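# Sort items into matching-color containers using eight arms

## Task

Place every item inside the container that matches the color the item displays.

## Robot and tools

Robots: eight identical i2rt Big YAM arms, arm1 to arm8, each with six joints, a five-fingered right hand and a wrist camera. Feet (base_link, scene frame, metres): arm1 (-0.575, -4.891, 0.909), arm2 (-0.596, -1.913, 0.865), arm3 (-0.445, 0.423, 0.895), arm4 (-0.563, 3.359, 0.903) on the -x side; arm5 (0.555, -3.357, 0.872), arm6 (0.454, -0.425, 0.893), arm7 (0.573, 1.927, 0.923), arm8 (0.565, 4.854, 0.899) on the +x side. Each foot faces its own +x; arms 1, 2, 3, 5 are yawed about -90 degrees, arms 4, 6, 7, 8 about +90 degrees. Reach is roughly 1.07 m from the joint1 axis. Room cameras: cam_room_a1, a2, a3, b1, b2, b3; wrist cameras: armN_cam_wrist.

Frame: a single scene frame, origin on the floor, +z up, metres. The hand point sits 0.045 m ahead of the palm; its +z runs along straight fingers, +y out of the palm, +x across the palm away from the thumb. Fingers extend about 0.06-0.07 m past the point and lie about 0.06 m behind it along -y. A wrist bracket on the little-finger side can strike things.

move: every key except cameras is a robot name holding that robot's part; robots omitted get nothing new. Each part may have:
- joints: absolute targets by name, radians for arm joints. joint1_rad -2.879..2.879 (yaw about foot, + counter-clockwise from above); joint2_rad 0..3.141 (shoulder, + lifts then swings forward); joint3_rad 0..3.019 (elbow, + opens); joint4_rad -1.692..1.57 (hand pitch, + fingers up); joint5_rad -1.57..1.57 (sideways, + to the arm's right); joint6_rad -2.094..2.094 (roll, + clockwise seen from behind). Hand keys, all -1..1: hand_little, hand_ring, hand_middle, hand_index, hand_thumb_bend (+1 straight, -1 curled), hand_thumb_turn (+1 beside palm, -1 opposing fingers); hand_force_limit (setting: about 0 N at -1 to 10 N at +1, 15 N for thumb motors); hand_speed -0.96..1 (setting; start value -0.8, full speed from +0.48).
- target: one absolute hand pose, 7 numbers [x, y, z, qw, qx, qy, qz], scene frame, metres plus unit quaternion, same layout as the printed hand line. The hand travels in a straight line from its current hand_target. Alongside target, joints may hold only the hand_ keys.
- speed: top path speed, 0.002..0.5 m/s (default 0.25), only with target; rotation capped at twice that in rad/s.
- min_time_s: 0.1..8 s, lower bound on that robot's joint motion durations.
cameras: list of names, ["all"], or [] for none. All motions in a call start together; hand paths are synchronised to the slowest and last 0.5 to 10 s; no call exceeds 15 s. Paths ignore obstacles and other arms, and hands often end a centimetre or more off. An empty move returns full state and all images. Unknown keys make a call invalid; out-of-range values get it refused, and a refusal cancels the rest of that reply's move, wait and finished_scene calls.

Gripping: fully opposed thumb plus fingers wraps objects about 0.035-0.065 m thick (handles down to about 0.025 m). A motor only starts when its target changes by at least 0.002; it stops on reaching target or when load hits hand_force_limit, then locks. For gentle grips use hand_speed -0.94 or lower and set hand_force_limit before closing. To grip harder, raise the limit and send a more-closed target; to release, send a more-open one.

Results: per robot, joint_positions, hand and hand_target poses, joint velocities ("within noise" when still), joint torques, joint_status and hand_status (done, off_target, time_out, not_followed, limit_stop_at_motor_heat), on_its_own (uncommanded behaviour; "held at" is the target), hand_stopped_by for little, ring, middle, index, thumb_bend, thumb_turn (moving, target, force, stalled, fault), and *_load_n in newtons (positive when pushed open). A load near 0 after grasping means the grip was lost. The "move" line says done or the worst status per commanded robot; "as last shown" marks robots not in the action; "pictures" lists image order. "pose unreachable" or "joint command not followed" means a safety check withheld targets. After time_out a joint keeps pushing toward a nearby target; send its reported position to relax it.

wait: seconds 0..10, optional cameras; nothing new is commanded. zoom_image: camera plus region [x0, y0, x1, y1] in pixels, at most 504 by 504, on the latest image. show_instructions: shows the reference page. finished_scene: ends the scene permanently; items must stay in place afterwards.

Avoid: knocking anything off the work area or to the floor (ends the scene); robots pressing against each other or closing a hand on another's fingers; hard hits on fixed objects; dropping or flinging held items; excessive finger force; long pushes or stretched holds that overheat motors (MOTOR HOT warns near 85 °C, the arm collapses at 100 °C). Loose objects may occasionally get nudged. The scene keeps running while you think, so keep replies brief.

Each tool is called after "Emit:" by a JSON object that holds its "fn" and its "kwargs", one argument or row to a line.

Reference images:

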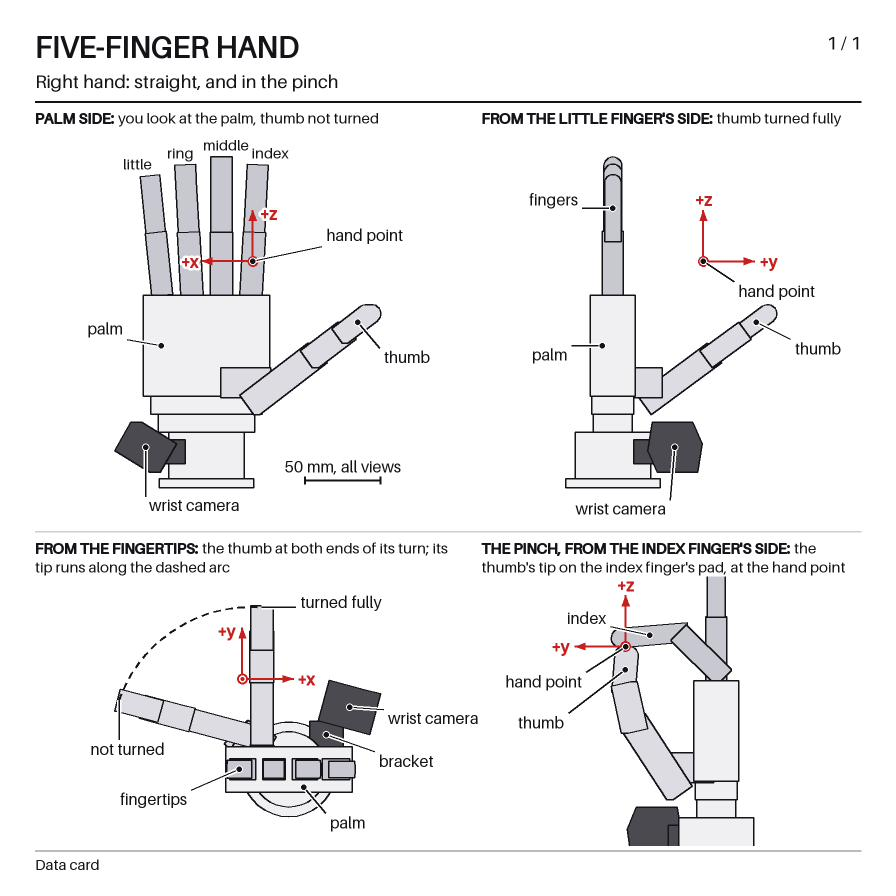

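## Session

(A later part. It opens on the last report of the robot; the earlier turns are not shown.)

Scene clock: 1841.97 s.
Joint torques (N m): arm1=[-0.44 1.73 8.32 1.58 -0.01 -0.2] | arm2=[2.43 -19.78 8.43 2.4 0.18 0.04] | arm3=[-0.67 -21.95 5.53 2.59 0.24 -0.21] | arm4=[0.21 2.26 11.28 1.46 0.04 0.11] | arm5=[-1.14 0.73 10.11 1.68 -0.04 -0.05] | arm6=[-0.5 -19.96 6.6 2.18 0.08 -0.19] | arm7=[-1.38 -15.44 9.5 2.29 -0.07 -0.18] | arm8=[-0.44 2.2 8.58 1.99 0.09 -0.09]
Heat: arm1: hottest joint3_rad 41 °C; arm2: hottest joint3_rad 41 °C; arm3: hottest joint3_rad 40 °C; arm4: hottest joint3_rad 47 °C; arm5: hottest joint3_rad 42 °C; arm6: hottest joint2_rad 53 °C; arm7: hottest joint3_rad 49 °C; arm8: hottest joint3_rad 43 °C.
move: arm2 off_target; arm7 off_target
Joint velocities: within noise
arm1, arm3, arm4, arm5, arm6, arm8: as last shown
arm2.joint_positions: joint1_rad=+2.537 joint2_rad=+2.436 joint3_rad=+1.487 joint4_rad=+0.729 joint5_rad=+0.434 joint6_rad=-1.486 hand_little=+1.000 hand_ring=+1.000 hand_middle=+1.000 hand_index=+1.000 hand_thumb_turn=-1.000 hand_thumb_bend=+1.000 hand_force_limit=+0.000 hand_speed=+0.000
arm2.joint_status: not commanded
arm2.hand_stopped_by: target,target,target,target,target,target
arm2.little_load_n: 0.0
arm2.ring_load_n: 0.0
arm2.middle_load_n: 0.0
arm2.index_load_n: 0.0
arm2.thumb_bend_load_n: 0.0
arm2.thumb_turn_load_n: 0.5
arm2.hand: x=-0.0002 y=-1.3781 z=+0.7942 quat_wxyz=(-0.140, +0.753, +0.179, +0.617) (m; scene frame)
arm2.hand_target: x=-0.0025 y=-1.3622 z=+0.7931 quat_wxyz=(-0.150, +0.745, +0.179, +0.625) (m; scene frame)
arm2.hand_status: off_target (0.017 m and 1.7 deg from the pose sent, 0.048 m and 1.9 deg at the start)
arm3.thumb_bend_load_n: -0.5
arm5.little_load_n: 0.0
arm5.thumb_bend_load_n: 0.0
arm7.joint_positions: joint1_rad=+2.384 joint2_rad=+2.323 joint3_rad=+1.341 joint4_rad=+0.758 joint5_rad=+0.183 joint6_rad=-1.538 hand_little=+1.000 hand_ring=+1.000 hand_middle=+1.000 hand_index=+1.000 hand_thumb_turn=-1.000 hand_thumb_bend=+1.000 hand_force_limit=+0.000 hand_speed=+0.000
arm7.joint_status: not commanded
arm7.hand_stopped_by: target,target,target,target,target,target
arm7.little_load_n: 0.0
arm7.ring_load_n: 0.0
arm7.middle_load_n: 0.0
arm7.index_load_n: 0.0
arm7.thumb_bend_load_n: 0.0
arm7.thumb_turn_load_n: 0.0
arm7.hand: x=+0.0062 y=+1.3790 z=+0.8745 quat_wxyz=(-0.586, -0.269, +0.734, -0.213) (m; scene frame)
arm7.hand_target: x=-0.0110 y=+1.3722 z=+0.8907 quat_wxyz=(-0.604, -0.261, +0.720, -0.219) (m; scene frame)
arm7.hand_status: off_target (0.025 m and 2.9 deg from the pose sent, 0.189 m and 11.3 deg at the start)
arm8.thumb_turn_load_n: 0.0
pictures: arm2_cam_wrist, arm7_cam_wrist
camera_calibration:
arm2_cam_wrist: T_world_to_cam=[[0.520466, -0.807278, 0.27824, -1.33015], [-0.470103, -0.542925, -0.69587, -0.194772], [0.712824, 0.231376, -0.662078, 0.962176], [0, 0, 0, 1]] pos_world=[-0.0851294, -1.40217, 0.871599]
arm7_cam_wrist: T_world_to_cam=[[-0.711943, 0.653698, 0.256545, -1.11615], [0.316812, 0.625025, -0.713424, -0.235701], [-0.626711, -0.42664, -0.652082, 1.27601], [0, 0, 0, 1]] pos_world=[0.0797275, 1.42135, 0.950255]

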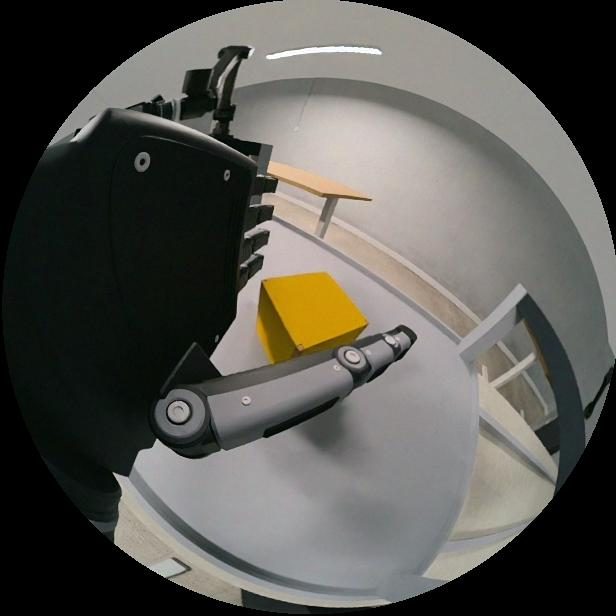

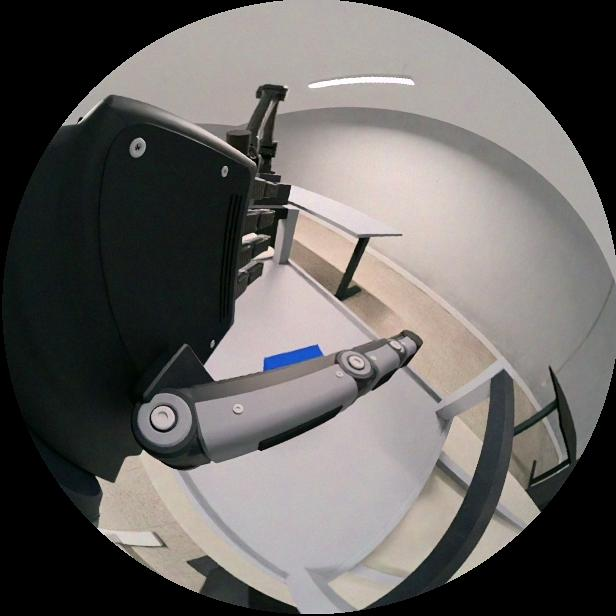

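Emit:
{"fn": "move", "kwargs": {
  "arm2": {"target": [-0.0025, -1.3620, 0.768, -0.1500, 0.7449, 0.1788, 0.6251], "speed": 0.06},
  "arm7": {"target": [-0.019, 1.379, 0.84, -0.6107, -0.2392, 0.7277, -0.2007], "speed": 0.12},
  "cameras": ["arm2_cam_wrist", "arm7_cam_wrist"]
}}

Emit:
{"fn": "zoom_image", "kwargs": {
  "camera": "arm7_cam_wrist",
  "region": [200, 260, 400, 420]
}}

Scene clock: 1859.37 s.
Joint torques (N m): arm1=[-0.56 1.73 8.32 1.57 -0.01 -0.2] | arm2=[2.43 -19.9 8.35 2.36 0.08 0.08] | arm3=[-0.67 -21.89 5.53 2.59 0.24 -0.21] | arm4=[0.03 2.32 11.32 1.42 0.05 0.11] | arm5=[-1.14 0.85 10.1 1.72 -0.03 -0.03] | arm6=[-0.15 -20.37 6.67 2.06 0.11 -0.16] | arm7=[-2.2 -16.67 8.79 2.41 0.24 -0.09] | arm8=[-0.44 2.2 8.58 2 0.09 -0.09]
Heat: arm1: hottest joint3_rad 41 °C; arm2: hottest joint3_rad 40 °C; arm3: hottest joint3_rad 40 °C; arm4: hottest joint3_rad 47 °C; arm5: hottest joint3_rad 42 °C; arm6: hottest joint2_rad 53 °C; arm7: hottest joint3_rad 51 °C; arm8: hottest joint3_rad 43 °C.
move: arm2 off_target; arm7 off_target
Joint velocities: within noise
arm1, arm3, arm4, arm5, arm6, arm8: as last shown
arm2.joint_positions: joint1_rad=+2.537 joint2_rad=+2.486 joint3_rad=+1.508 joint4_rad=+0.765 joint5_rad=+0.435 joint6_rad=-1.486 hand_little=+1.000 hand_ring=+1.000 hand_middle=+1.000 hand_index=+1.000 hand_thumb_turn=-1.000 hand_thumb_bend=+1.000 hand_force_limit=+0.000 hand_speed=+0.000
arm2.joint_status: not commanded
arm2.hand_stopped_by: target,target,target,target,target,target
arm2.little_load_n: 0.0
arm2.ring_load_n: 0.0
arm2.middle_load_n: 0.0
arm2.index_load_n: 0.0
arm2.thumb_bend_load_n: 0.0
arm2.thumb_turn_load_n: 0.0
arm2.hand: x=-0.0001 y=-1.3772 z=+0.7726 quat_wxyz=(-0.142, +0.751, +0.177, +0.620) (m; scene frame)
arm2.hand_target: x=-0.0031 y=-1.3626 z=+0.7682 quat_wxyz=(-0.150, +0.745, +0.179, +0.625) (m; scene frame)
arm2.hand_status: off_target (0.016 m and 1.4 deg from the pose sent, 0.031 m and 1.7 deg at the start)
arm3.thumb_bend_load_n: 0.0
arm6.middle_load_n: 0.5
arm7.joint_positions: joint1_rad=+2.384 joint2_rad=+2.440 joint3_rad=+1.397 joint4_rad=+0.814 joint5_rad=+0.233 joint6_rad=-1.538 hand_little=+1.000 hand_ring=+1.000 hand_middle=+1.000 hand_index=+1.000 hand_thumb_turn=-1.000 hand_thumb_bend=+1.000 hand_force_limit=+0.000 hand_speed=+0.000
arm7.joint_status: not commanded
arm7.hand_stopped_by: target,target,target,target,target,target
arm7.little_load_n: 0.0
arm7.ring_load_n: 0.0
arm7.middle_load_n: 0.0
arm7.index_load_n: 0.0
arm7.thumb_bend_load_n: 0.0
arm7.thumb_turn_load_n: 0.0
arm7.hand: x=+0.0000 y=+1.3849 z=+0.8237 quat_wxyz=(-0.591, -0.255, +0.740, -0.194) (m; scene frame)
arm7.hand_target: x=-0.0181 y=+1.3801 z=+0.8406 quat_wxyz=(-0.611, -0.239, +0.728, -0.201) (m; scene frame)
arm7.hand_status: off_target (0.026 m and 3.3 deg from the pose sent, 0.043 m and 4.8 deg at the start)
pictures: arm2_cam_wrist, arm7_cam_wrist
camera_calibration:
arm2_cam_wrist: T_world_to_cam=[[0.5192, -0.808808, 0.276154, -1.32392], [-0.466895, -0.539064, -0.701013, -0.199964], [0.715849, 0.235031, -0.657511, 0.949146], [0, 0, 0, 1]] pos_world=[-0.0854294, -1.40167, 0.849502]
arm7_cam_wrist: T_world_to_cam=[[-0.678121, 0.684354, 0.267975, -1.1632], [0.343485, 0.617454, -0.70765, -0.267919], [-0.649746, -0.387827, -0.653774, 1.18914], [0, 0, 0, 1]] pos_world=[0.0758726, 1.42265, 0.899542]

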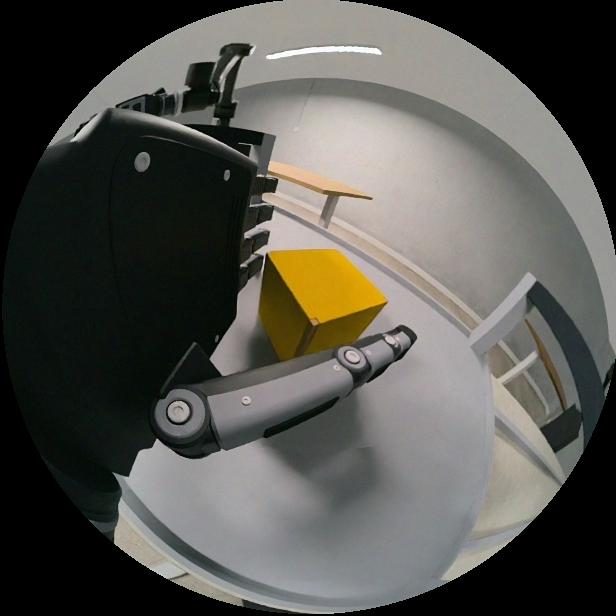

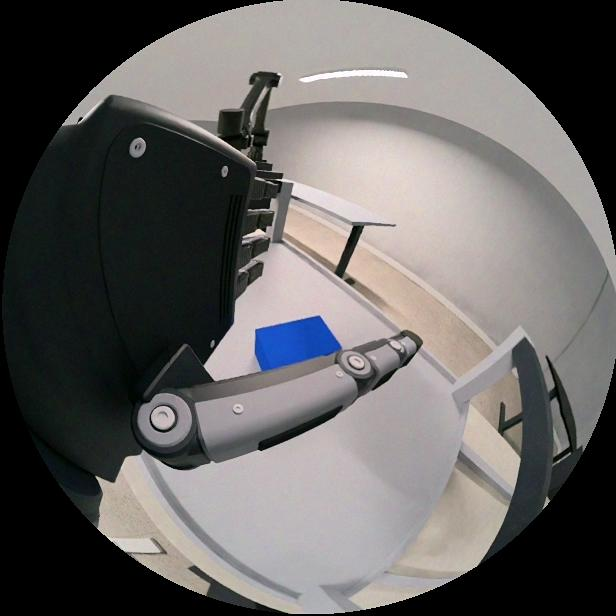

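Scaled by 2.520 from the camera's 616x616 image, which has a finer 880x880 frame.

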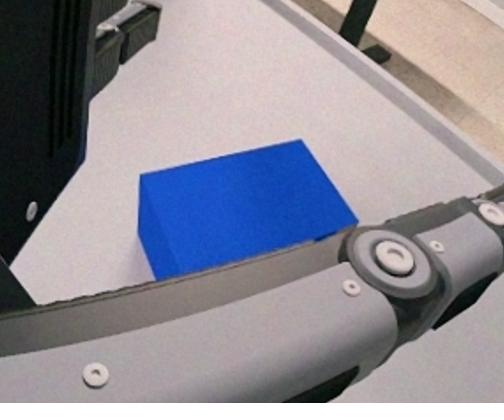

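Emit:
{"fn": "move", "kwargs": {
  "arm2": {"joints": {"hand_index": -0.3, "hand_middle": -0.3, "hand_thumb_bend": -0.4, "hand_speed": -0.88}},
  "arm7": {"target": [-0.022, 1.381, 0.78, -0.6107, -0.2392, 0.7277, -0.2007], "speed": 0.08},
  "cameras": ["arm2_cam_wrist", "arm7_cam_wrist"]
}}

Scene clock: 1897.97 s.
Joint torques (N m): arm1=[-0.5 1.67 8.31 1.57 -0.01 -0.2] | arm2=[1.96 -21.01 8.28 2.24 0.02 0.03] | arm3=[-0.67 -21.89 5.53 2.61 0.24 -0.21] | arm4=[0.03 2.26 11.33 1.44 0.05 0.11] | arm5=[-1.14 0.73 10.21 1.73 -0.03 -0.02] | arm6=[-0.73 -20.01 6.69 2.18 0.11 -0.18] | arm7=[-1.96 -15.91 8.34 2.45 -0.03 -0.1] | arm8=[-0.44 2.2 8.58 2 0.09 -0.09]
Heat: arm1: hottest joint3_rad 41 °C; arm2: hottest joint3_rad 39 °C; arm3: hottest joint3_rad 39 °C; arm4: hottest joint3_rad 47 °C; arm5: hottest joint3_rad 42 °C; arm6: hottest joint2_rad 54 °C; arm7: hottest joint3_rad 50 °C; arm8: hottest joint3_rad 43 °C.
move: arm2 off_target; arm7 moving
Joint velocities: within noise
arm1, arm3, arm4, arm5, arm6, arm8: as last shown
arm2.joint_positions: joint1_rad=+2.537 joint2_rad=+2.486 joint3_rad=+1.508 joint4_rad=+0.765 joint5_rad=+0.437 joint6_rad=-1.486 hand_little=+1.000 hand_ring=+1.000 hand_middle=+0.222 hand_index=+0.278 hand_thumb_turn=-1.000 hand_thumb_bend=+0.622 hand_force_limit=+0.000 hand_speed=-0.880
arm2.joint_status: hand_middle off_target (ended at +0.222, target -0.300); hand_index off_target (ended at +0.278, target -0.300); hand_thumb_bend off_target (ended at +0.622, target -0.400); the others done
arm2.hand_stopped_by: target,target,force,force,force,target
arm2.little_load_n: 0.0
arm2.ring_load_n: 0.0
arm2.middle_load_n: 5.5
arm2.index_load_n: 4.0
arm2.thumb_bend_load_n: 10.5
arm2.thumb_turn_load_n: -1.0
arm2.hand: x=-0.0001 y=-1.3776 z=+0.7727 quat_wxyz=(-0.141, +0.751, +0.177, +0.620) (m; scene frame)
arm2.hand_target: x=-0.0031 y=-1.3626 z=+0.7683 quat_wxyz=(-0.150, +0.745, +0.179, +0.625) (m; scene frame)
arm2.hand_status: not commanded
arm3.thumb_turn_load_n: 0.5
arm4.index_load_n: 0.5
arm6.middle_load_n: 0.0
arm7.joint_positions: joint1_rad=+2.378 joint2_rad=+2.570 joint3_rad=+1.470 joint4_rad=+0.880 joint5_rad=+0.233 joint6_rad=-1.538 hand_little=+1.000 hand_ring=+1.000 hand_middle=+1.000 hand_index=+1.000 hand_thumb_turn=-1.000 hand_thumb_bend=+1.000 hand_force_limit=+0.000 hand_speed=+0.000
arm7.joint_status: not commanded
arm7.hand_stopped_by: target,target,target,target,target,target
arm7.little_load_n: 0.0
arm7.ring_load_n: 0.0
arm7.middle_load_n: 0.0
arm7.index_load_n: 0.0
arm7.thumb_bend_load_n: 0.0
arm7.thumb_turn_load_n: 0.5
arm7.hand: x=-0.0050 y=+1.3852 z=+0.7708 quat_wxyz=(-0.595, -0.252, +0.738, -0.194) (m; scene frame)
arm7.hand_target: x=-0.0213 y=+1.3820 z=+0.7805 quat_wxyz=(-0.611, -0.239, +0.728, -0.201) (m; scene frame)
arm7.hand_status: moving (0.020 m and 2.8 deg from the pose sent, 0.049 m and 3.3 deg at the start)
pictures: arm2_cam_wrist, arm7_cam_wrist
camera_calibration:
arm2_cam_wrist: T_world_to_cam=[[0.517573, -0.809716, 0.276548, -1.32583], [-0.467647, -0.538358, -0.701054, -0.199111], [0.716537, 0.23352, -0.6573, 0.946955], [0, 0, 0, 1]] pos_world=[-0.0854292, -1.40187, 0.849502]
arm7_cam_wrist: T_world_to_cam=[[-0.67266, 0.690048, 0.267139, -1.15995], [0.343023, 0.610683, -0.713724, -0.289739], [-0.65564, -0.388458, -0.647484, 1.14733], [0, 0, 0, 1]] pos_world=[0.0713674, 1.42305, 0.845951]

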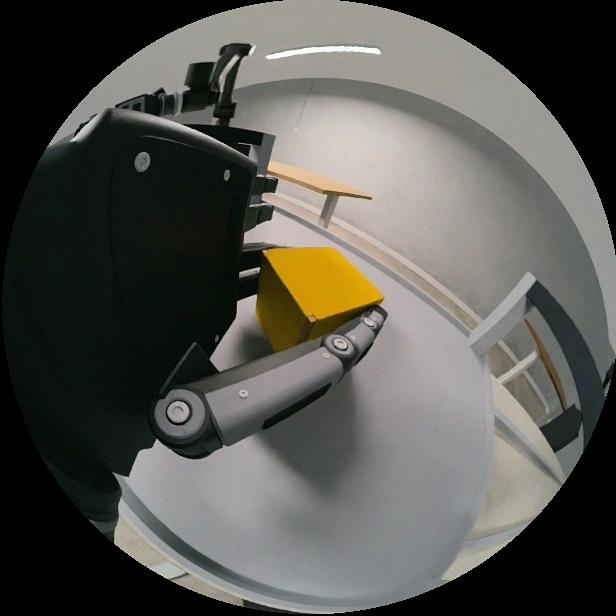

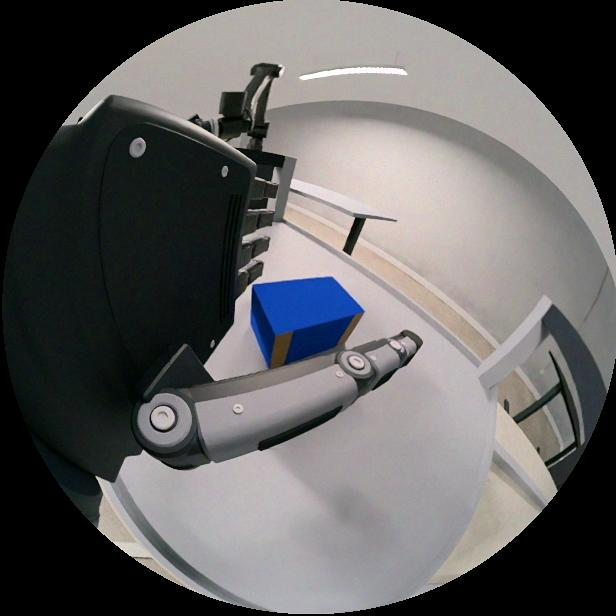

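Emit:
{"fn": "move", "kwargs": {
  "arm2": {"target": [-0.01, -1.385, 1.0, -0.1500, 0.7449, 0.1788, 0.6251], "speed": 0.12},
  "arm7": {"target": [-0.022, 1.381, 0.77, -0.6107, -0.2392, 0.7277, -0.2007], "speed": 0.08},
  "cameras": ["arm2_cam_wrist", "arm7_cam_wrist"]
}}

Emit:
{"fn": "move", "kwargs": {
  "arm7": {"joints": {"hand_index": -0.3, "hand_middle": -0.3, "hand_thumb_bend": -0.4, "hand_speed": -0.88}},
  "cameras": ["arm7_cam_wrist"]
}}

Scene clock: 1909.77 s.
Joint torques (N m): arm1=[-0.5 1.73 8.32 1.57 -0.01 -0.2] | arm2=[2.61 -21.3 7.65 1.46 -0.05 -0.03] | arm3=[-0.62 -21.95 5.55 2.61 0.24 -0.21] | arm4=[0.15 2.32 11.32 1.44 0.04 0.11] | arm5=[-1.08 0.79 10.14 1.69 -0.04 -0.02] | arm6=[-0.15 -19.84 6.52 2.02 0.07 -0.17] | arm7=[-1.85 -16.03 8.21 2.39 -0.04 -0.07] | arm8=[-0.44 2.2 8.57 2 0.09 -0.09]
Heat: arm1: hottest joint3_rad 41 °C; arm2: hottest joint3_rad 38 °C; arm3: hottest joint3_rad 39 °C; arm4: hottest joint3_rad 47 °C; arm5: hottest joint3_rad 42 °C; arm6: hottest joint2_rad 54 °C; arm7: hottest joint3_rad 49 °C; arm8: hottest joint3_rad 43 °C.
move: arm2 done; arm7 off_target
Joint velocities: within noise
arm1, arm3, arm4, arm5, arm6, arm8: as last shown
arm1.ring_load_n: -0.5
arm2.joint_positions: joint1_rad=+2.537 joint2_rad=+2.044 joint3_rad=+1.406 joint4_rad=+0.450 joint5_rad=+0.426 joint6_rad=-1.486 hand_little=+1.000 hand_ring=+1.000 hand_middle=+0.222 hand_index=+0.278 hand_thumb_turn=-1.000 hand_thumb_bend=+0.622 hand_force_limit=+0.000 hand_speed=-0.880
arm2.joint_status: not commanded
arm2.hand_stopped_by: target,target,force,force,force,target
arm2.little_load_n: 0.0
arm2.ring_load_n: 0.0
arm2.middle_load_n: 6.0
arm2.index_load_n: 4.0
arm2.thumb_bend_load_n: 10.5
arm2.thumb_turn_load_n: -1.0
arm2.hand: x=-0.0086 y=-1.3857 z=+0.9966 quat_wxyz=(-0.151, +0.745, +0.175, +0.626) (m; scene frame)
arm2.hand_target: x=-0.0100 y=-1.3851 z=+1.0001 quat_wxyz=(-0.150, +0.745, +0.179, +0.625) (m; scene frame)
arm2.hand_status: done (0.004 m and 0.5 deg from the pose sent, 0.228 m and 1.4 deg at the start)
arm3.thumb_turn_load_n: 0.0
arm4.index_load_n: 0.0
arm7.joint_positions: joint1_rad=+2.378 joint2_rad=+2.589 joint3_rad=+1.483 joint4_rad=+0.888 joint5_rad=+0.233 joint6_rad=-1.538 hand_little=+1.000 hand_ring=+1.000 hand_middle=+1.000 hand_index=+1.000 hand_thumb_turn=-1.000 hand_thumb_bend=+1.000 hand_force_limit=+0.000 hand_speed=+0.000
arm7.joint_status: not commanded
arm7.hand_stopped_by: target,target,target,target,target,target
arm7.little_load_n: 0.0
arm7.ring_load_n: 0.5
arm7.middle_load_n: 0.0
arm7.index_load_n: 0.0
arm7.thumb_bend_load_n: 0.0
arm7.thumb_turn_load_n: 0.0
arm7.hand: x=-0.0057 y=+1.3843 z=+0.7635 quat_wxyz=(-0.595, -0.251, +0.738, -0.195) (m; scene frame)
arm7.hand_target: x=-0.0213 y=+1.3819 z=+0.7705 quat_wxyz=(-0.611, -0.239, +0.728, -0.201) (m; scene frame)
arm7.hand_status: off_target (0.018 m and 2.6 deg from the pose sent, 0.018 m and 2.8 deg at the start)
pictures: arm2_cam_wrist, arm7_cam_wrist
camera_calibration:
arm2_cam_wrist: T_world_to_cam=[[0.521944, -0.810215, 0.266695, -1.38086], [-0.452131, -0.527917, -0.718945, -0.0180456], [0.723293, 0.254668, -0.641866, 1.11615], [0, 0, 0, 1]] pos_world=[-0.0947306, -1.41256, 1.07171]
arm7_cam_wrist: T_world_to_cam=[[-0.672189, 0.690616, 0.266854, -1.15841], [0.341841, 0.609209, -0.715548, -0.29078], [-0.656739, -0.389762, -0.645585, 1.14221], [0, 0, 0, 1]] pos_world=[0.0708678, 1.42235, 0.838453]

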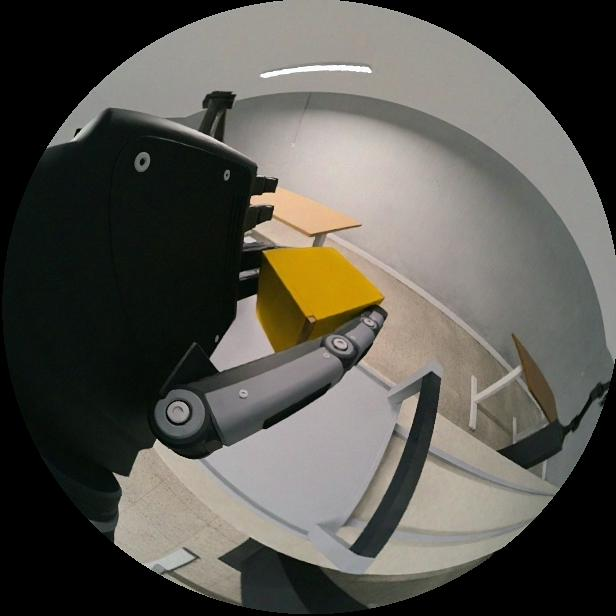

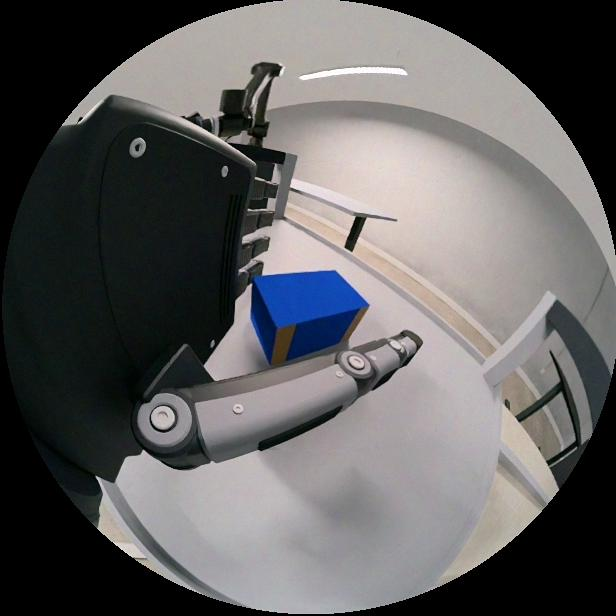

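Scene clock: 1915.60 s.
Joint torques (N m): arm1=[-0.5 1.67 8.32 1.57 -0.01 -0.2] | arm2=[1.9 -21.48 7.49 1.57 -0.09 0] | arm3=[-0.56 -21.89 5.53 2.58 0.24 -0.21] | arm4=[0.21 2.43 11.29 1.44 0.06 0.11] | arm5=[-1.08 0.73 10.18 1.72 -0.02 -0.03] | arm6=[-0.21 -20.25 6.41 2.28 0.09 -0.18] | arm7=[-2.49 -16.26 8.24 2.48 0.02 -0.11] | arm8=[-0.44 2.2 8.57 2 0.09 -0.09]
Heat: arm1: hottest joint3_rad 41 °C; arm2: hottest joint3_rad 38 °C; arm3: hottest joint3_rad 39 °C; arm4: hottest joint3_rad 47 °C; arm5: hottest joint3_rad 42 °C; arm6: hottest joint2_rad 54 °C; arm7: hottest joint3_rad 50 °C; arm8: hottest joint3_rad 43 °C.
move: arm7 off_target
Joint velocities: within noise
arm1.joint_positions: joint1_rad=-0.121 joint2_rad=+0.635 joint3_rad=+1.344 joint4_rad=-1.616 joint5_rad=-0.120 joint6_rad=-1.545 hand_little=+1.000 hand_ring=+1.000 hand_middle=+1.000 hand_index=+1.000 hand_thumb_turn=+1.000 hand_thumb_bend=+1.000 hand_force_limit=+0.000 hand_speed=-0.800
arm1.joint_status: not commanded
arm1.hand_stopped_by: target,target,target,target,target,target
arm1.little_load_n: 0.0
arm1.ring_load_n: 0.0
arm1.middle_load_n: 0.0
arm1.index_load_n: 0.0
arm1.thumb_bend_load_n: 0.0
arm1.thumb_turn_load_n: 0.0
arm1.hand: x=-0.6327 y=-5.0762 z=+1.3312 quat_wxyz=(+0.201, +0.635, -0.699, +0.262) (m; scene frame)
arm1.hand_target: x=-0.6328 y=-5.0772 z=+1.3418 quat_wxyz=(+0.210, +0.632, -0.695, +0.270) (m; scene frame)
arm1.hand_status: not commanded
arm2, arm3: as last shown
arm2.middle_load_n: 5.5
arm4.joint_positions: joint1_rad=-0.176 joint2_rad=+0.629 joint3_rad=+1.398 joint4_rad=-1.236 joint5_rad=+0.104 joint6_rad=-0.912 hand_little=+1.000 hand_ring=+1.000 hand_middle=+1.000 hand_index=+1.000 hand_thumb_turn=+1.000 hand_thumb_bend=+1.000 hand_force_limit=+0.000 hand_speed=-0.800
arm4.joint_status: not commanded
arm4.hand_stopped_by: target,target,target,target,target,target
arm4.little_load_n: 0.0
arm4.ring_load_n: 0.0
arm4.middle_load_n: 0.0
arm4.index_load_n: 0.0
arm4.thumb_bend_load_n: 0.0
arm4.thumb_turn_load_n: 0.0
arm4.hand: x=-0.4346 y=+3.5667 z=+1.4025 quat_wxyz=(-0.397, +0.825, +0.210, +0.343) (m; scene frame)
arm4.hand_target: x=-0.4351 y=+3.5654 z=+1.4148 quat_wxyz=(-0.407, +0.818, +0.208, +0.350) (m; scene frame)
arm4.hand_status: not commanded
arm5.joint_positions: joint1_rad=+0.016 joint2_rad=+0.642 joint3_rad=+1.328 joint4_rad=-1.278 joint5_rad=-0.066 joint6_rad=-1.023 hand_little=+1.000 hand_ring=+1.000 hand_middle=+1.000 hand_index=+1.000 hand_thumb_turn=+1.000 hand_thumb_bend=+1.000 hand_force_limit=+0.000 hand_speed=-0.800
arm5.joint_status: not commanded
arm5.hand_stopped_by: target,target,target,target,target,target
arm5.little_load_n: 0.0
arm5.ring_load_n: 0.0
arm5.middle_load_n: 0.0
arm5.index_load_n: 0.0
arm5.thumb_bend_load_n: 0.0
arm5.thumb_turn_load_n: 0.0
arm5.hand: x=+0.5381 y=-3.6054 z=+1.3262 quat_wxyz=(+0.193, +0.459, -0.754, +0.428) (m; scene frame)
arm5.hand_target: x=+0.5380 y=-3.6049 z=+1.3356 quat_wxyz=(+0.198, +0.457, -0.750, +0.436) (m; scene frame)
arm5.hand_status: not commanded
arm6.joint_positions: joint1_rad=+2.602 joint2_rad=+2.256 joint3_rad=+1.366 joint4_rad=+0.562 joint5_rad=+0.953 joint6_rad=-1.310 hand_little=+1.000 hand_ring=+1.000 hand_middle=+1.000 hand_index=+1.000 hand_thumb_turn=-1.000 hand_thumb_bend=+1.000 hand_force_limit=+0.000 hand_speed=-0.700
arm6.joint_status: not commanded
arm6.hand_stopped_by: target,target,target,target,target,target
arm6.little_load_n: 0.0
arm6.ring_load_n: 0.0
arm6.middle_load_n: 0.0
arm6.index_load_n: 0.0
arm6.thumb_bend_load_n: 0.0
arm6.thumb_turn_load_n: 0.0
arm6.hand: x=-0.0963 y=-0.8635 z=+0.8873 quat_wxyz=(-0.637, +0.011, +0.771, +0.013) (m; scene frame)
arm6.hand_target: x=-0.1000 y=-0.8599 z=+0.8998 quat_wxyz=(-0.643, +0.014, +0.766, +0.011) (m; scene frame)
arm6.hand_status: not commanded
arm7.joint_positions: joint1_rad=+2.378 joint2_rad=+2.590 joint3_rad=+1.483 joint4_rad=+0.888 joint5_rad=+0.233 joint6_rad=-1.538 hand_little=+1.000 hand_ring=+1.000 hand_middle=-0.300 hand_index=-0.300 hand_thumb_turn=-1.000 hand_thumb_bend=+0.305 hand_force_limit=+0.000 hand_speed=-0.880
arm7.joint_status: hand_thumb_bend off_target (ended at +0.305, target -0.400); the others done
arm7.hand_stopped_by: target,target,target,target,force,target
arm7.little_load_n: 0.0
arm7.ring_load_n: 0.0
arm7.middle_load_n: 2.0
arm7.index_load_n: 0.5
arm7.thumb_bend_load_n: 7.0
arm7.thumb_turn_load_n: 0.5
arm7.hand: x=-0.0055 y=+1.3844 z=+0.7629 quat_wxyz=(-0.595, -0.252, +0.738, -0.195) (m; scene frame)
arm7.hand_target: x=-0.0213 y=+1.3819 z=+0.7704 quat_wxyz=(-0.611, -0.239, +0.728, -0.201) (m; scene frame)
arm7.hand_status: not commanded
arm8.joint_positions: joint1_rad=-0.206 joint2_rad=+0.621 joint3_rad=+1.343 joint4_rad=-1.268 joint5_rad=+0.184 joint6_rad=-1.064 hand_little=+1.000 hand_ring=+1.000 hand_middle=+1.000 hand_index=+1.000 hand_thumb_turn=+1.000 hand_thumb_bend=+1.000 hand_force_limit=+0.000 hand_speed=-0.800
arm8.joint_status: not commanded
arm8.hand_stopped_by: target,target,target,target,target,target
arm8.little_load_n: 0.0
arm8.ring_load_n: 0.0
arm8.middle_load_n: 0.0
arm8.index_load_n: 0.0
arm8.thumb_bend_load_n: 0.0
arm8.thumb_turn_load_n: 0.0
arm8.hand: x=+0.6996 y=+5.0540 z=+1.3763 quat_wxyz=(-0.320, +0.823, +0.278, +0.378) (m; scene frame)
arm8.hand_target: x=+0.6991 y=+5.0532 z=+1.3886 quat_wxyz=(-0.330, +0.817, +0.275, +0.385) (m; scene frame)
arm8.hand_status: not commanded
pictures: arm7_cam_wrist
camera_calibration:
arm7_cam_wrist: T_world_to_cam=[[-0.672587, 0.690239, 0.266827, -1.15769], [0.342043, 0.609706, -0.715028, -0.29239], [-0.656227, -0.389652, -0.646172, 1.14229], [0, 0, 0, 1]] pos_world=[0.070968, 1.42245, 0.837953]

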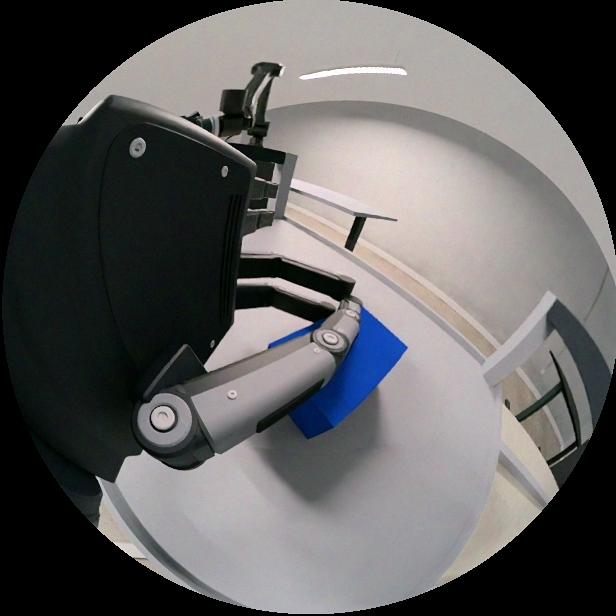

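Emit:
{"fn": "zoom_image", "kwargs": {
  "camera": "arm7_cam_wrist",
  "region": [220, 220, 460, 460]
}}

Scaled by 2.100 from the camera's 616x616 image, which has a finer 880x880 frame.

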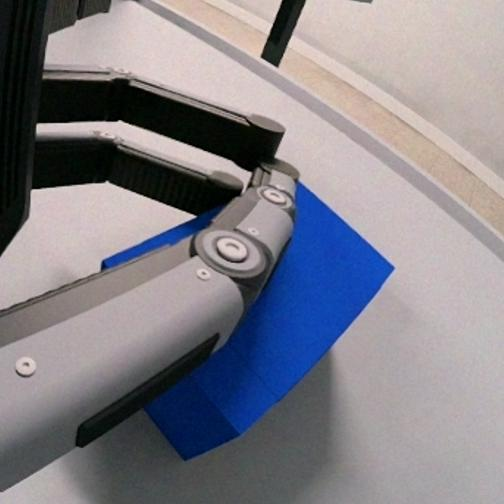

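Emit:
{"fn": "move", "kwargs": {
  "arm7": {"joints": {"hand_index": 1, "hand_middle": 1, "hand_thumb_bend": 1, "hand_speed": -0.8}},
  "cameras": ["arm7_cam_wrist"]
}}

Emit:
{"fn": "zoom_image", "kwargs": {
  "camera": "arm7_cam_wrist",
  "region": [220, 220, 460, 460]
}}

Scene clock: 1957.80 s.
Joint torques (N m): arm1=[-0.5 1.73 8.32 1.57 -0.01 -0.2] | arm2=[2.26 -20.31 7.73 1.37 -0.07 0.07] | arm3=[-0.62 -21.95 5.52 2.59 0.23 -0.21] | arm4=[0.09 2.37 11.32 1.44 0.05 0.11] | arm5=[-1.14 0.56 10.18 1.74 -0.04 -0.05] | arm6=[-0.62 -20.13 6.49 2.09 0.09 -0.16] | arm7=[-1.2 -15.91 8.13 2.58 0 -0.12] | arm8=[-0.44 2.2 8.57 2 0.09 -0.09]
Heat: arm1: hottest joint3_rad 41 °C; arm2: hottest joint3_rad 38 °C; arm3: hottest joint2_rad 39 °C; arm4: hottest joint3_rad 47 °C; arm5: hottest joint3_rad 42 °C; arm6: hottest joint2_rad 54 °C; arm7: hottest joint3_rad 51 °C; arm8: hottest joint3_rad 43 °C.
move: arm7 done
Joint velocities: within noise
arm1, arm2, arm3, arm4, arm5, arm6, arm8: as last shown
arm2.little_load_n: 0.5
arm2.middle_load_n: 6.0
arm2.index_load_n: 4.5
arm2.thumb_bend_load_n: 10.0
arm3.thumb_turn_load_n: 0.5
arm5.little_load_n: 0.5
arm7.joint_positions: joint1_rad=+2.378 joint2_rad=+2.590 joint3_rad=+1.483 joint4_rad=+0.889 joint5_rad=+0.233 joint6_rad=-1.538 hand_little=+1.000 hand_ring=+1.000 hand_middle=+1.000 hand_index=+1.000 hand_thumb_turn=-1.000 hand_thumb_bend=+1.000 hand_force_limit=+0.000 hand_speed=-0.800
arm7.joint_status: all done
arm7.hand_stopped_by: target,target,target,target,target,target
arm7.little_load_n: 0.0
arm7.ring_load_n: 0.0
arm7.middle_load_n: 0.0
arm7.index_load_n: 0.0
arm7.thumb_bend_load_n: 0.0
arm7.thumb_turn_load_n: 0.0
arm7.hand: x=-0.0056 y=+1.3844 z=+0.7632 quat_wxyz=(-0.596, -0.251, +0.738, -0.195) (m; scene frame)
arm7.hand_target: x=-0.0212 y=+1.3818 z=+0.7705 quat_wxyz=(-0.611, -0.239, +0.728, -0.201) (m; scene frame)
arm7.hand_status: not commanded
pictures: arm7_cam_wrist
camera_calibration:
arm7_cam_wrist: T_world_to_cam=[[-0.672426, 0.690453, 0.266679, -1.15791], [0.341486, 0.609057, -0.715847, -0.29067], [-0.656682, -0.390287, -0.645326, 1.14259], [0, 0, 0, 1]] pos_world=[0.0709683, 1.42245, 0.838054]

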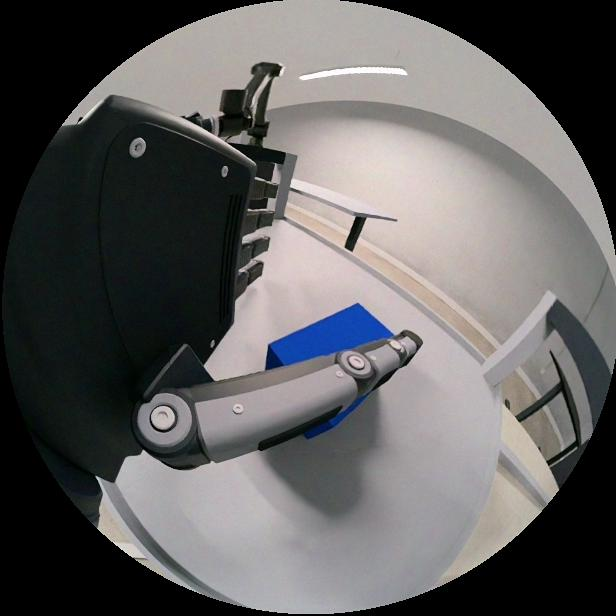

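Scaled by 2.100 from the camera's 616x616 image, which has a finer 880x880 frame.

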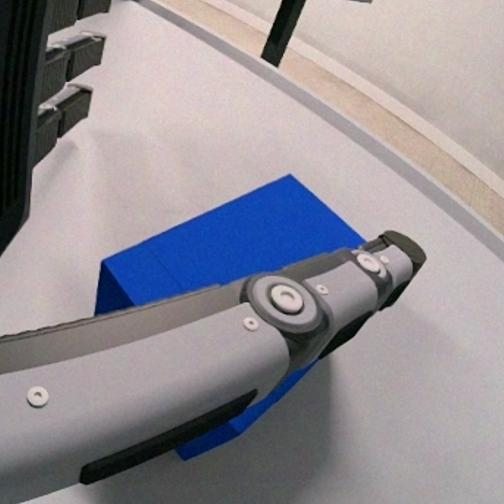

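Emit:
{"fn": "move", "kwargs": {
  "arm7": {"target": [-0.028, 1.381, 0.86, -0.6107, -0.2392, 0.7277, -0.2007], "speed": 0.05},
  "cameras": ["arm7_cam_wrist"]
}}

Emit:
{"fn": "zoom_image", "kwargs": {
  "camera": "arm7_cam_wrist",
  "region": [200, 200, 480, 480]
}}

Scene clock: 1968.10 s.
Joint torques (N m): arm1=[-0.5 1.67 8.34 1.58 -0.01 -0.2] | arm2=[2.2 -20.95 7.6 1.61 -0.04 0.04] | arm3=[-0.67 -21.95 5.53 2.59 0.24 -0.21] | arm4=[0.15 2.49 11.32 1.46 0.06 0.1] | arm5=[-0.91 0.73 10.1 1.73 -0.04 -0.05] | arm6=[0.67 -20.13 6.64 2.04 0.1 -0.16] | arm7=[-2.32 -19.72 5.38 1.4 -0.09 -0.07] | arm8=[-0.44 2.2 8.58 1.99 0.09 -0.09]
Heat: arm1: hottest joint3_rad 41 °C; arm2: hottest joint3_rad 38 °C; arm3: hottest joint2_rad 39 °C; arm4: hottest joint3_rad 47 °C; arm5: hottest joint3_rad 42 °C; arm6: hottest joint2_rad 54 °C; arm7: hottest joint3_rad 50 °C; arm8: hottest joint3_rad 43 °C.
move: arm7 off_target
Joint velocities: within noise
arm1, arm2, arm3, arm4, arm5, arm6, arm8: as last shown
arm2.little_load_n: 0.0
arm2.middle_load_n: 5.5
arm2.thumb_bend_load_n: 10.5
arm3.thumb_turn_load_n: 0.0
arm4.ring_load_n: 0.5
arm5.little_load_n: 0.0
arm5.thumb_turn_load_n: -0.5
arm7.joint_positions: joint1_rad=+2.372 joint2_rad=+2.445 joint3_rad=+1.448 joint4_rad=+0.807 joint5_rad=+0.228 joint6_rad=-1.538 hand_little=+1.000 hand_ring=+1.000 hand_middle=+1.000 hand_index=+1.000 hand_thumb_turn=-1.000 hand_thumb_bend=+1.000 hand_force_limit=+0.000 hand_speed=-0.800
arm7.joint_status: not commanded
arm7.hand_stopped_by: target,target,target,target,target,target
arm7.little_load_n: 0.0
arm7.ring_load_n: 0.0
arm7.middle_load_n: 0.0
arm7.index_load_n: 0.0
arm7.thumb_bend_load_n: 0.0
arm7.thumb_turn_load_n: 0.0
arm7.hand: x=-0.0183 y=+1.3757 z=+0.8406 quat_wxyz=(-0.605, -0.246, +0.731, -0.200) (m; scene frame)
arm7.hand_target: x=-0.0280 y=+1.3809 z=+0.8598 quat_wxyz=(-0.611, -0.239, +0.728, -0.201) (m; scene frame)
arm7.hand_status: off_target (0.022 m and 1.1 deg from the pose sent, 0.099 m and 2.6 deg at the start)
pictures: arm7_cam_wrist
camera_calibration:
arm7_cam_wrist: T_world_to_cam=[[-0.666999, 0.697151, 0.262856, -1.187], [0.330151, 0.592827, -0.734545, -0.187751], [-0.667917, -0.403158, -0.62558, 1.18175], [0, 0, 0, 1]] pos_world=[0.0595712, 1.41526, 0.913381]

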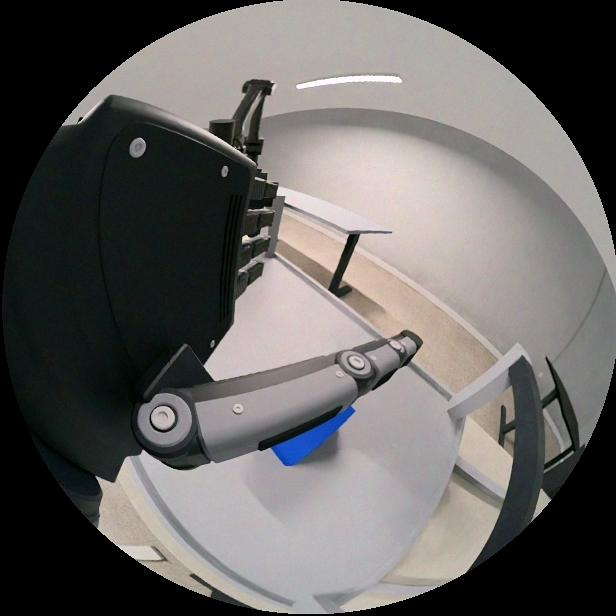

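Scaled by 1.800 from the camera's 616x616 image, which has a finer 880x880 frame.

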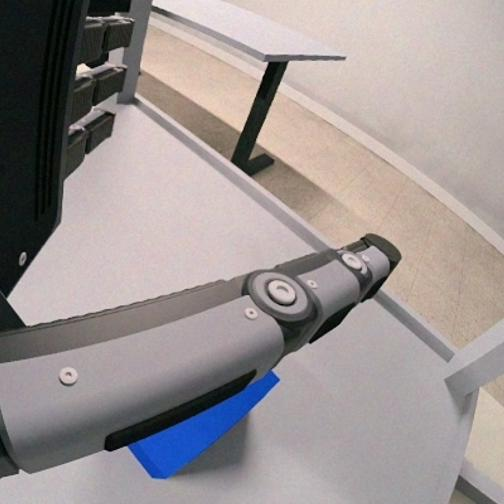

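Emit:
{"fn": "move", "kwargs": {
  "arm7": {"joints": {"hand_thumb_turn": 1, "hand_speed": 0}},
  "cameras": ["arm7_cam_wrist"]
}}

Emit:
{"fn": "zoom_image", "kwargs": {
  "camera": "arm7_cam_wrist",
  "region": [200, 200, 480, 480]
}}

Scene clock: 1979.77 s.
Joint torques (N m): arm1=[-0.44 1.73 8.32 1.57 -0.01 -0.2] | arm2=[1.96 -20.13 7.46 1.46 -0.06 0.06] | arm3=[-0.67 -21.89 5.55 2.58 0.24 -0.21] | arm4=[0.15 2.37 11.34 1.46 0.06 0.1] | arm5=[-0.56 0.73 10.11 1.72 -0.03 -0.02] | arm6=[0.44 -19.96 6.65 2.04 0.03 -0.19] | arm7=[-1.2 -18.61 5.55 1.36 -0.07 -0.02] | arm8=[-0.44 2.2 8.58 2 0.09 -0.09]
Heat: arm1: hottest joint3_rad 41 °C; arm2: hottest joint2_rad 38 °C; arm3: hottest joint2_rad 39 °C; arm4: hottest joint3_rad 47 °C; arm5: hottest joint3_rad 42 °C; arm6: hottest joint2_rad 54 °C; arm7: hottest joint3_rad 49 °C; arm8: hottest joint3_rad 43 °C.
move: arm7 done
Joint velocities: within noise
arm1, arm2, arm4, arm5, arm6, arm8: as last shown
arm1.thumb_turn_load_n: 0.5
arm2.index_load_n: 4.0
arm2.thumb_bend_load_n: 10.0
arm3.joint_positions: joint1_rad=+2.351 joint2_rad=+2.267 joint3_rad=+1.349 joint4_rad=+0.547 joint5_rad=+0.963 joint6_rad=-1.293 hand_little=+1.000 hand_ring=+1.000 hand_middle=+1.000 hand_index=+1.000 hand_thumb_turn=-1.000 hand_thumb_bend=+1.000 hand_force_limit=+0.000 hand_speed=-0.700
arm3.joint_status: not commanded
arm3.hand_stopped_by: target,target,target,target,target,target
arm3.little_load_n: 0.0
arm3.ring_load_n: 0.0
arm3.middle_load_n: 0.0
arm3.index_load_n: 0.0
arm3.thumb_bend_load_n: 0.0
arm3.thumb_turn_load_n: 0.0
arm3.hand: x=+0.0921 y=+0.8601 z=+0.8778 quat_wxyz=(+0.021, +0.775, -0.003, +0.632) (m; scene frame)
arm3.hand_target: x=+0.0998 y=+0.8597 z=+0.8998 quat_wxyz=(+0.011, +0.766, -0.014, +0.643) (m; scene frame)
arm3.hand_status: not commanded
arm4.ring_load_n: 0.0
arm5.thumb_turn_load_n: 0.0
arm6.thumb_turn_load_n: 0.5
arm7.joint_positions: joint1_rad=+2.365 joint2_rad=+2.433 joint3_rad=+1.447 joint4_rad=+0.806 joint5_rad=+0.228 joint6_rad=-1.546 hand_little=+1.000 hand_ring=+1.000 hand_middle=+1.000 hand_index=+1.000 hand_thumb_turn=+1.000 hand_thumb_bend=+1.000 hand_force_limit=+0.000 hand_speed=+0.000
arm7.joint_status: all done
arm7.hand_stopped_by: target,target,target,target,target,target
arm7.little_load_n: 0.0
arm7.ring_load_n: 0.0
arm7.middle_load_n: 0.0
arm7.index_load_n: 0.0
arm7.thumb_bend_load_n: 0.0
arm7.thumb_turn_load_n: 0.5
arm7.hand: x=-0.0239 y=+1.3790 z=+0.8494 quat_wxyz=(-0.609, -0.245, +0.728, -0.198) (m; scene frame)
arm7.hand_target: x=-0.0281 y=+1.3810 z=+0.8599 quat_wxyz=(-0.611, -0.239, +0.728, -0.201) (m; scene frame)
arm7.hand_status: not commanded
pictures: arm7_cam_wrist
camera_calibration:
arm7_cam_wrist: T_world_to_cam=[[-0.660054, 0.701432, 0.268926, -1.20622], [0.32592, 0.589929, -0.738755, -0.173925], [-0.676834, -0.39997, -0.617996, 1.17377], [0, 0, 0, 1]] pos_world=[0.0549674, 1.41816, 0.921284]

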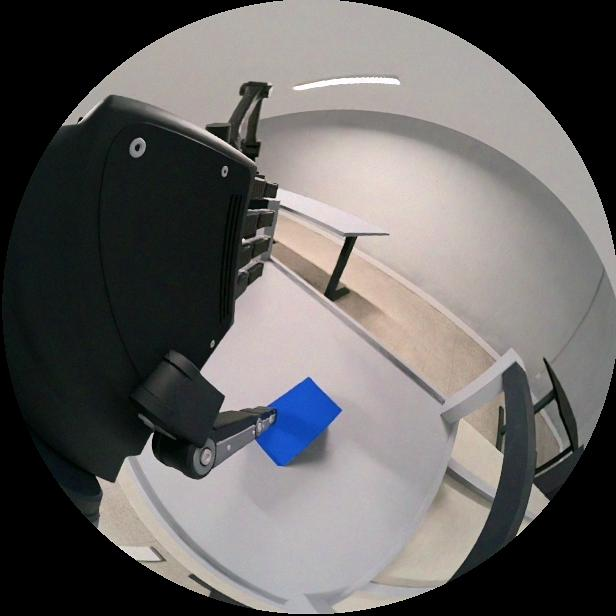

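Scaled by 1.800 from the camera's 616x616 image, which has a finer 880x880 frame.

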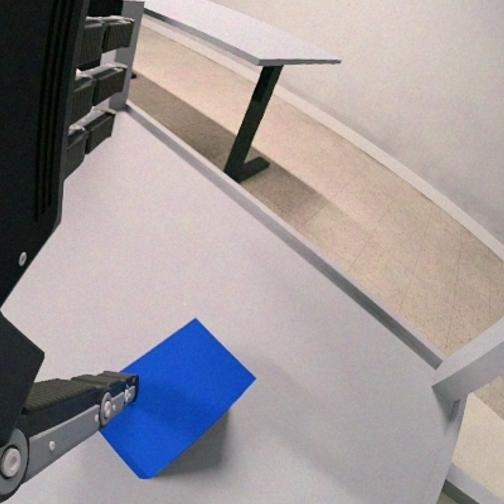

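Emit:
{"fn": "move", "kwargs": {
  "arm7": {"target": [0.02, 1.43, 0.95, -0.6107, -0.2392, 0.7277, -0.2007], "speed": 0.15},
  "cameras": ["arm7_cam_wrist"]
}}

Emit:
{"fn": "zoom_image", "kwargs": {
  "camera": "arm7_cam_wrist",
  "region": [200, 280, 400, 480]
}}

Scene clock: 1990.50 s.
Joint torques (N m): arm1=[-0.5 1.67 8.32 1.58 -0.01 -0.2] | arm2=[2.49 -20.72 7.62 1.43 -0.09 0.01] | arm3=[-0.56 -22.01 5.55 2.61 0.24 -0.22] | arm4=[0.03 2.49 11.3 1.44 0.04 0.1] | arm5=[-1.03 1.08 10.1 1.74 -0.03 -0.02] | arm6=[0.21 -20.37 6.64 2.07 0.11 -0.14] | arm7=[-0.62 -16.79 5.57 1.44 0.22 0.02] | arm8=[-0.44 2.2 8.57 1.99 0.09 -0.09]
Heat: arm1: hottest joint3_rad 41 °C; arm2: hottest joint2_rad 38 °C; arm3: hottest joint2_rad 39 °C; arm4: hottest joint3_rad 47 °C; arm5: hottest joint3_rad 42 °C; arm6: hottest joint2_rad 54 °C; arm7: hottest joint3_rad 47 °C; arm8: hottest joint3_rad 43 °C.
move: arm7 off_target
Joint velocities: within noise
arm1, arm2, arm3, arm4, arm5, arm6, arm8: as last shown
arm1.thumb_turn_load_n: 0.0
arm2.thumb_bend_load_n: 10.5
arm2.thumb_turn_load_n: -0.5
arm3.little_load_n: 0.5
arm6.ring_load_n: -0.5
arm6.thumb_turn_load_n: 0.0
arm7.joint_positions: joint1_rad=+2.365 joint2_rad=+2.143 joint3_rad=+1.165 joint4_rad=+0.793 joint5_rad=+0.230 joint6_rad=-1.544 hand_little=+1.000 hand_ring=+1.000 hand_middle=+1.000 hand_index=+1.000 hand_thumb_turn=+1.000 hand_thumb_bend=+1.000 hand_force_limit=+0.000 hand_speed=+0.000
arm7.joint_status: not commanded
arm7.hand_stopped_by: target,target,target,target,target,target
arm7.little_load_n: 0.0
arm7.ring_load_n: 0.0
arm7.middle_load_n: 0.0
arm7.index_load_n: 0.0
arm7.thumb_bend_load_n: 0.0
arm7.thumb_turn_load_n: 0.0
arm7.hand: x=+0.0189 y=+1.4309 z=+0.9368 quat_wxyz=(-0.608, -0.244, +0.730, -0.197) (m; scene frame)
arm7.hand_target: x=+0.0199 y=+1.4300 z=+0.9498 quat_wxyz=(-0.611, -0.239, +0.728, -0.201) (m; scene frame)
arm7.hand_status: off_target (0.013 m and 0.9 deg from the pose sent, 0.121 m and 0.7 deg at the start)
pictures: arm7_cam_wrist
camera_calibration:
arm7_cam_wrist: T_world_to_cam=[[-0.659565, 0.702215, 0.268084, -1.23825], [0.330176, 0.591081, -0.735939, -0.158337], [-0.675247, -0.396885, -0.621711, 1.27656], [0, 0, 0, 1]] pos_world=[0.0975637, 1.46976, 1.00908]

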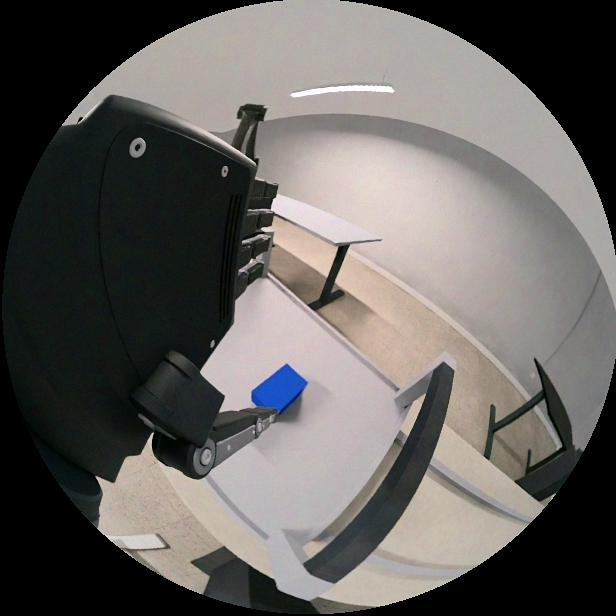

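Scaled by 2.520 from the camera's 616x616 image, which has a finer 880x880 frame.

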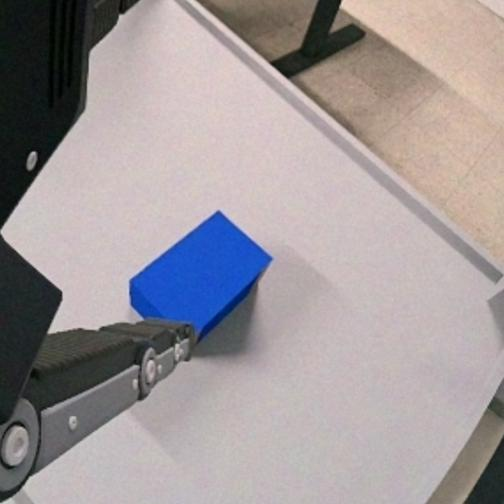

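Emit:
{"fn": "move", "kwargs": {
  "arm7": {"target": [0.006, 1.430, 0.88, -0.5740, -0.3448, 0.6840, -0.2893], "speed": 0.15},
  "cameras": ["arm7_cam_wrist"]
}}

Emit:
{"fn": "zoom_image", "kwargs": {
  "camera": "arm7_cam_wrist",
  "region": [200, 280, 400, 480]
}}

Scene clock: 2072.30 s.
Joint torques (N m): arm1=[-0.5 1.73 8.31 1.57 -0.01 -0.2] | arm2=[1.73 -21.25 7.72 1.66 -0.11 0.04] | arm3=[-0.67 -21.89 5.52 2.59 0.23 -0.21] | arm4=[0.15 2.32 11.28 1.44 0.05 0.12] | arm5=[-1.26 0.73 10.14 1.72 -0.02 -0.04] | arm6=[-0.15 -20.48 6.6 2.04 0.1 -0.14] | arm7=[-1.9 -14.21 5.76 2.47 -0.17 -0.2] | arm8=[-0.44 2.2 8.57 2 0.09 -0.09]
Heat: arm1: hottest joint3_rad 41 °C; arm2: hottest joint2_rad 39 °C; arm3: hottest joint2_rad 40 °C; arm4: hottest joint3_rad 48 °C; arm5: hottest joint3_rad 43 °C; arm6: hottest joint2_rad 55 °C; arm7: hottest joint3_rad 43 °C; arm8: hottest joint3_rad 44 °C.
move: arm7 done
Joint velocities: within noise
arm1, arm2, arm3, arm4, arm5, arm6, arm8: as last shown
arm2.thumb_bend_load_n: 10.0
arm2.thumb_turn_load_n: -1.0
arm3.little_load_n: 0.0
arm3.middle_load_n: 0.5
arm6.ring_load_n: 0.0
arm7.joint_positions: joint1_rad=+2.263 joint2_rad=+2.250 joint3_rad=+1.148 joint4_rad=+0.910 joint5_rad=-0.171 joint6_rad=-1.601 hand_little=+1.000 hand_ring=+1.000 hand_middle=+1.000 hand_index=+1.000 hand_thumb_turn=+1.000 hand_thumb_bend=+1.000 hand_force_limit=+0.000 hand_speed=+0.000
arm7.joint_status: not commanded
arm7.hand_stopped_by: target,target,target,target,target,target
arm7.little_load_n: 0.0
arm7.ring_load_n: 0.0
arm7.middle_load_n: 0.0
arm7.index_load_n: 0.0
arm7.thumb_bend_load_n: 0.0
arm7.thumb_turn_load_n: 0.0
arm7.hand: x=+0.0140 y=+1.4264 z=+0.8797 quat_wxyz=(-0.565, -0.347, +0.690, -0.292) (m; scene frame)
arm7.hand_target: x=+0.0062 y=+1.4300 z=+0.8802 quat_wxyz=(-0.574, -0.345, +0.684, -0.289) (m; scene frame)
arm7.hand_status: done (0.009 m and 1.3 deg from the pose sent, 0.058 m and 17.0 deg at the start)
pictures: arm7_cam_wrist
camera_calibration:
arm7_cam_wrist: T_world_to_cam=[[-0.844129, 0.475312, 0.248041, -0.879079], [0.154148, 0.658272, -0.736829, -0.288708], [-0.513502, -0.583744, -0.628935, 1.50663], [0, 0, 0, 1]] pos_world=[0.0761044, 1.48737, 0.952891]

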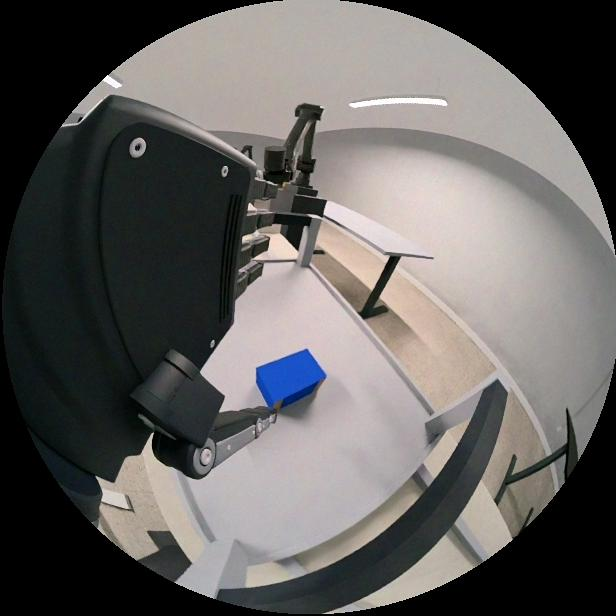

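Scaled by 2.520 from the camera's 616x616 image, which has a finer 880x880 frame.

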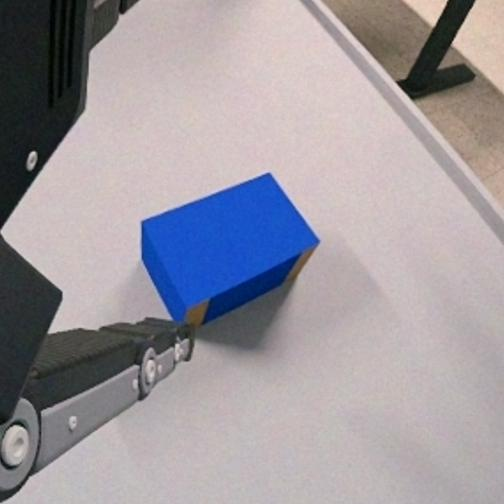

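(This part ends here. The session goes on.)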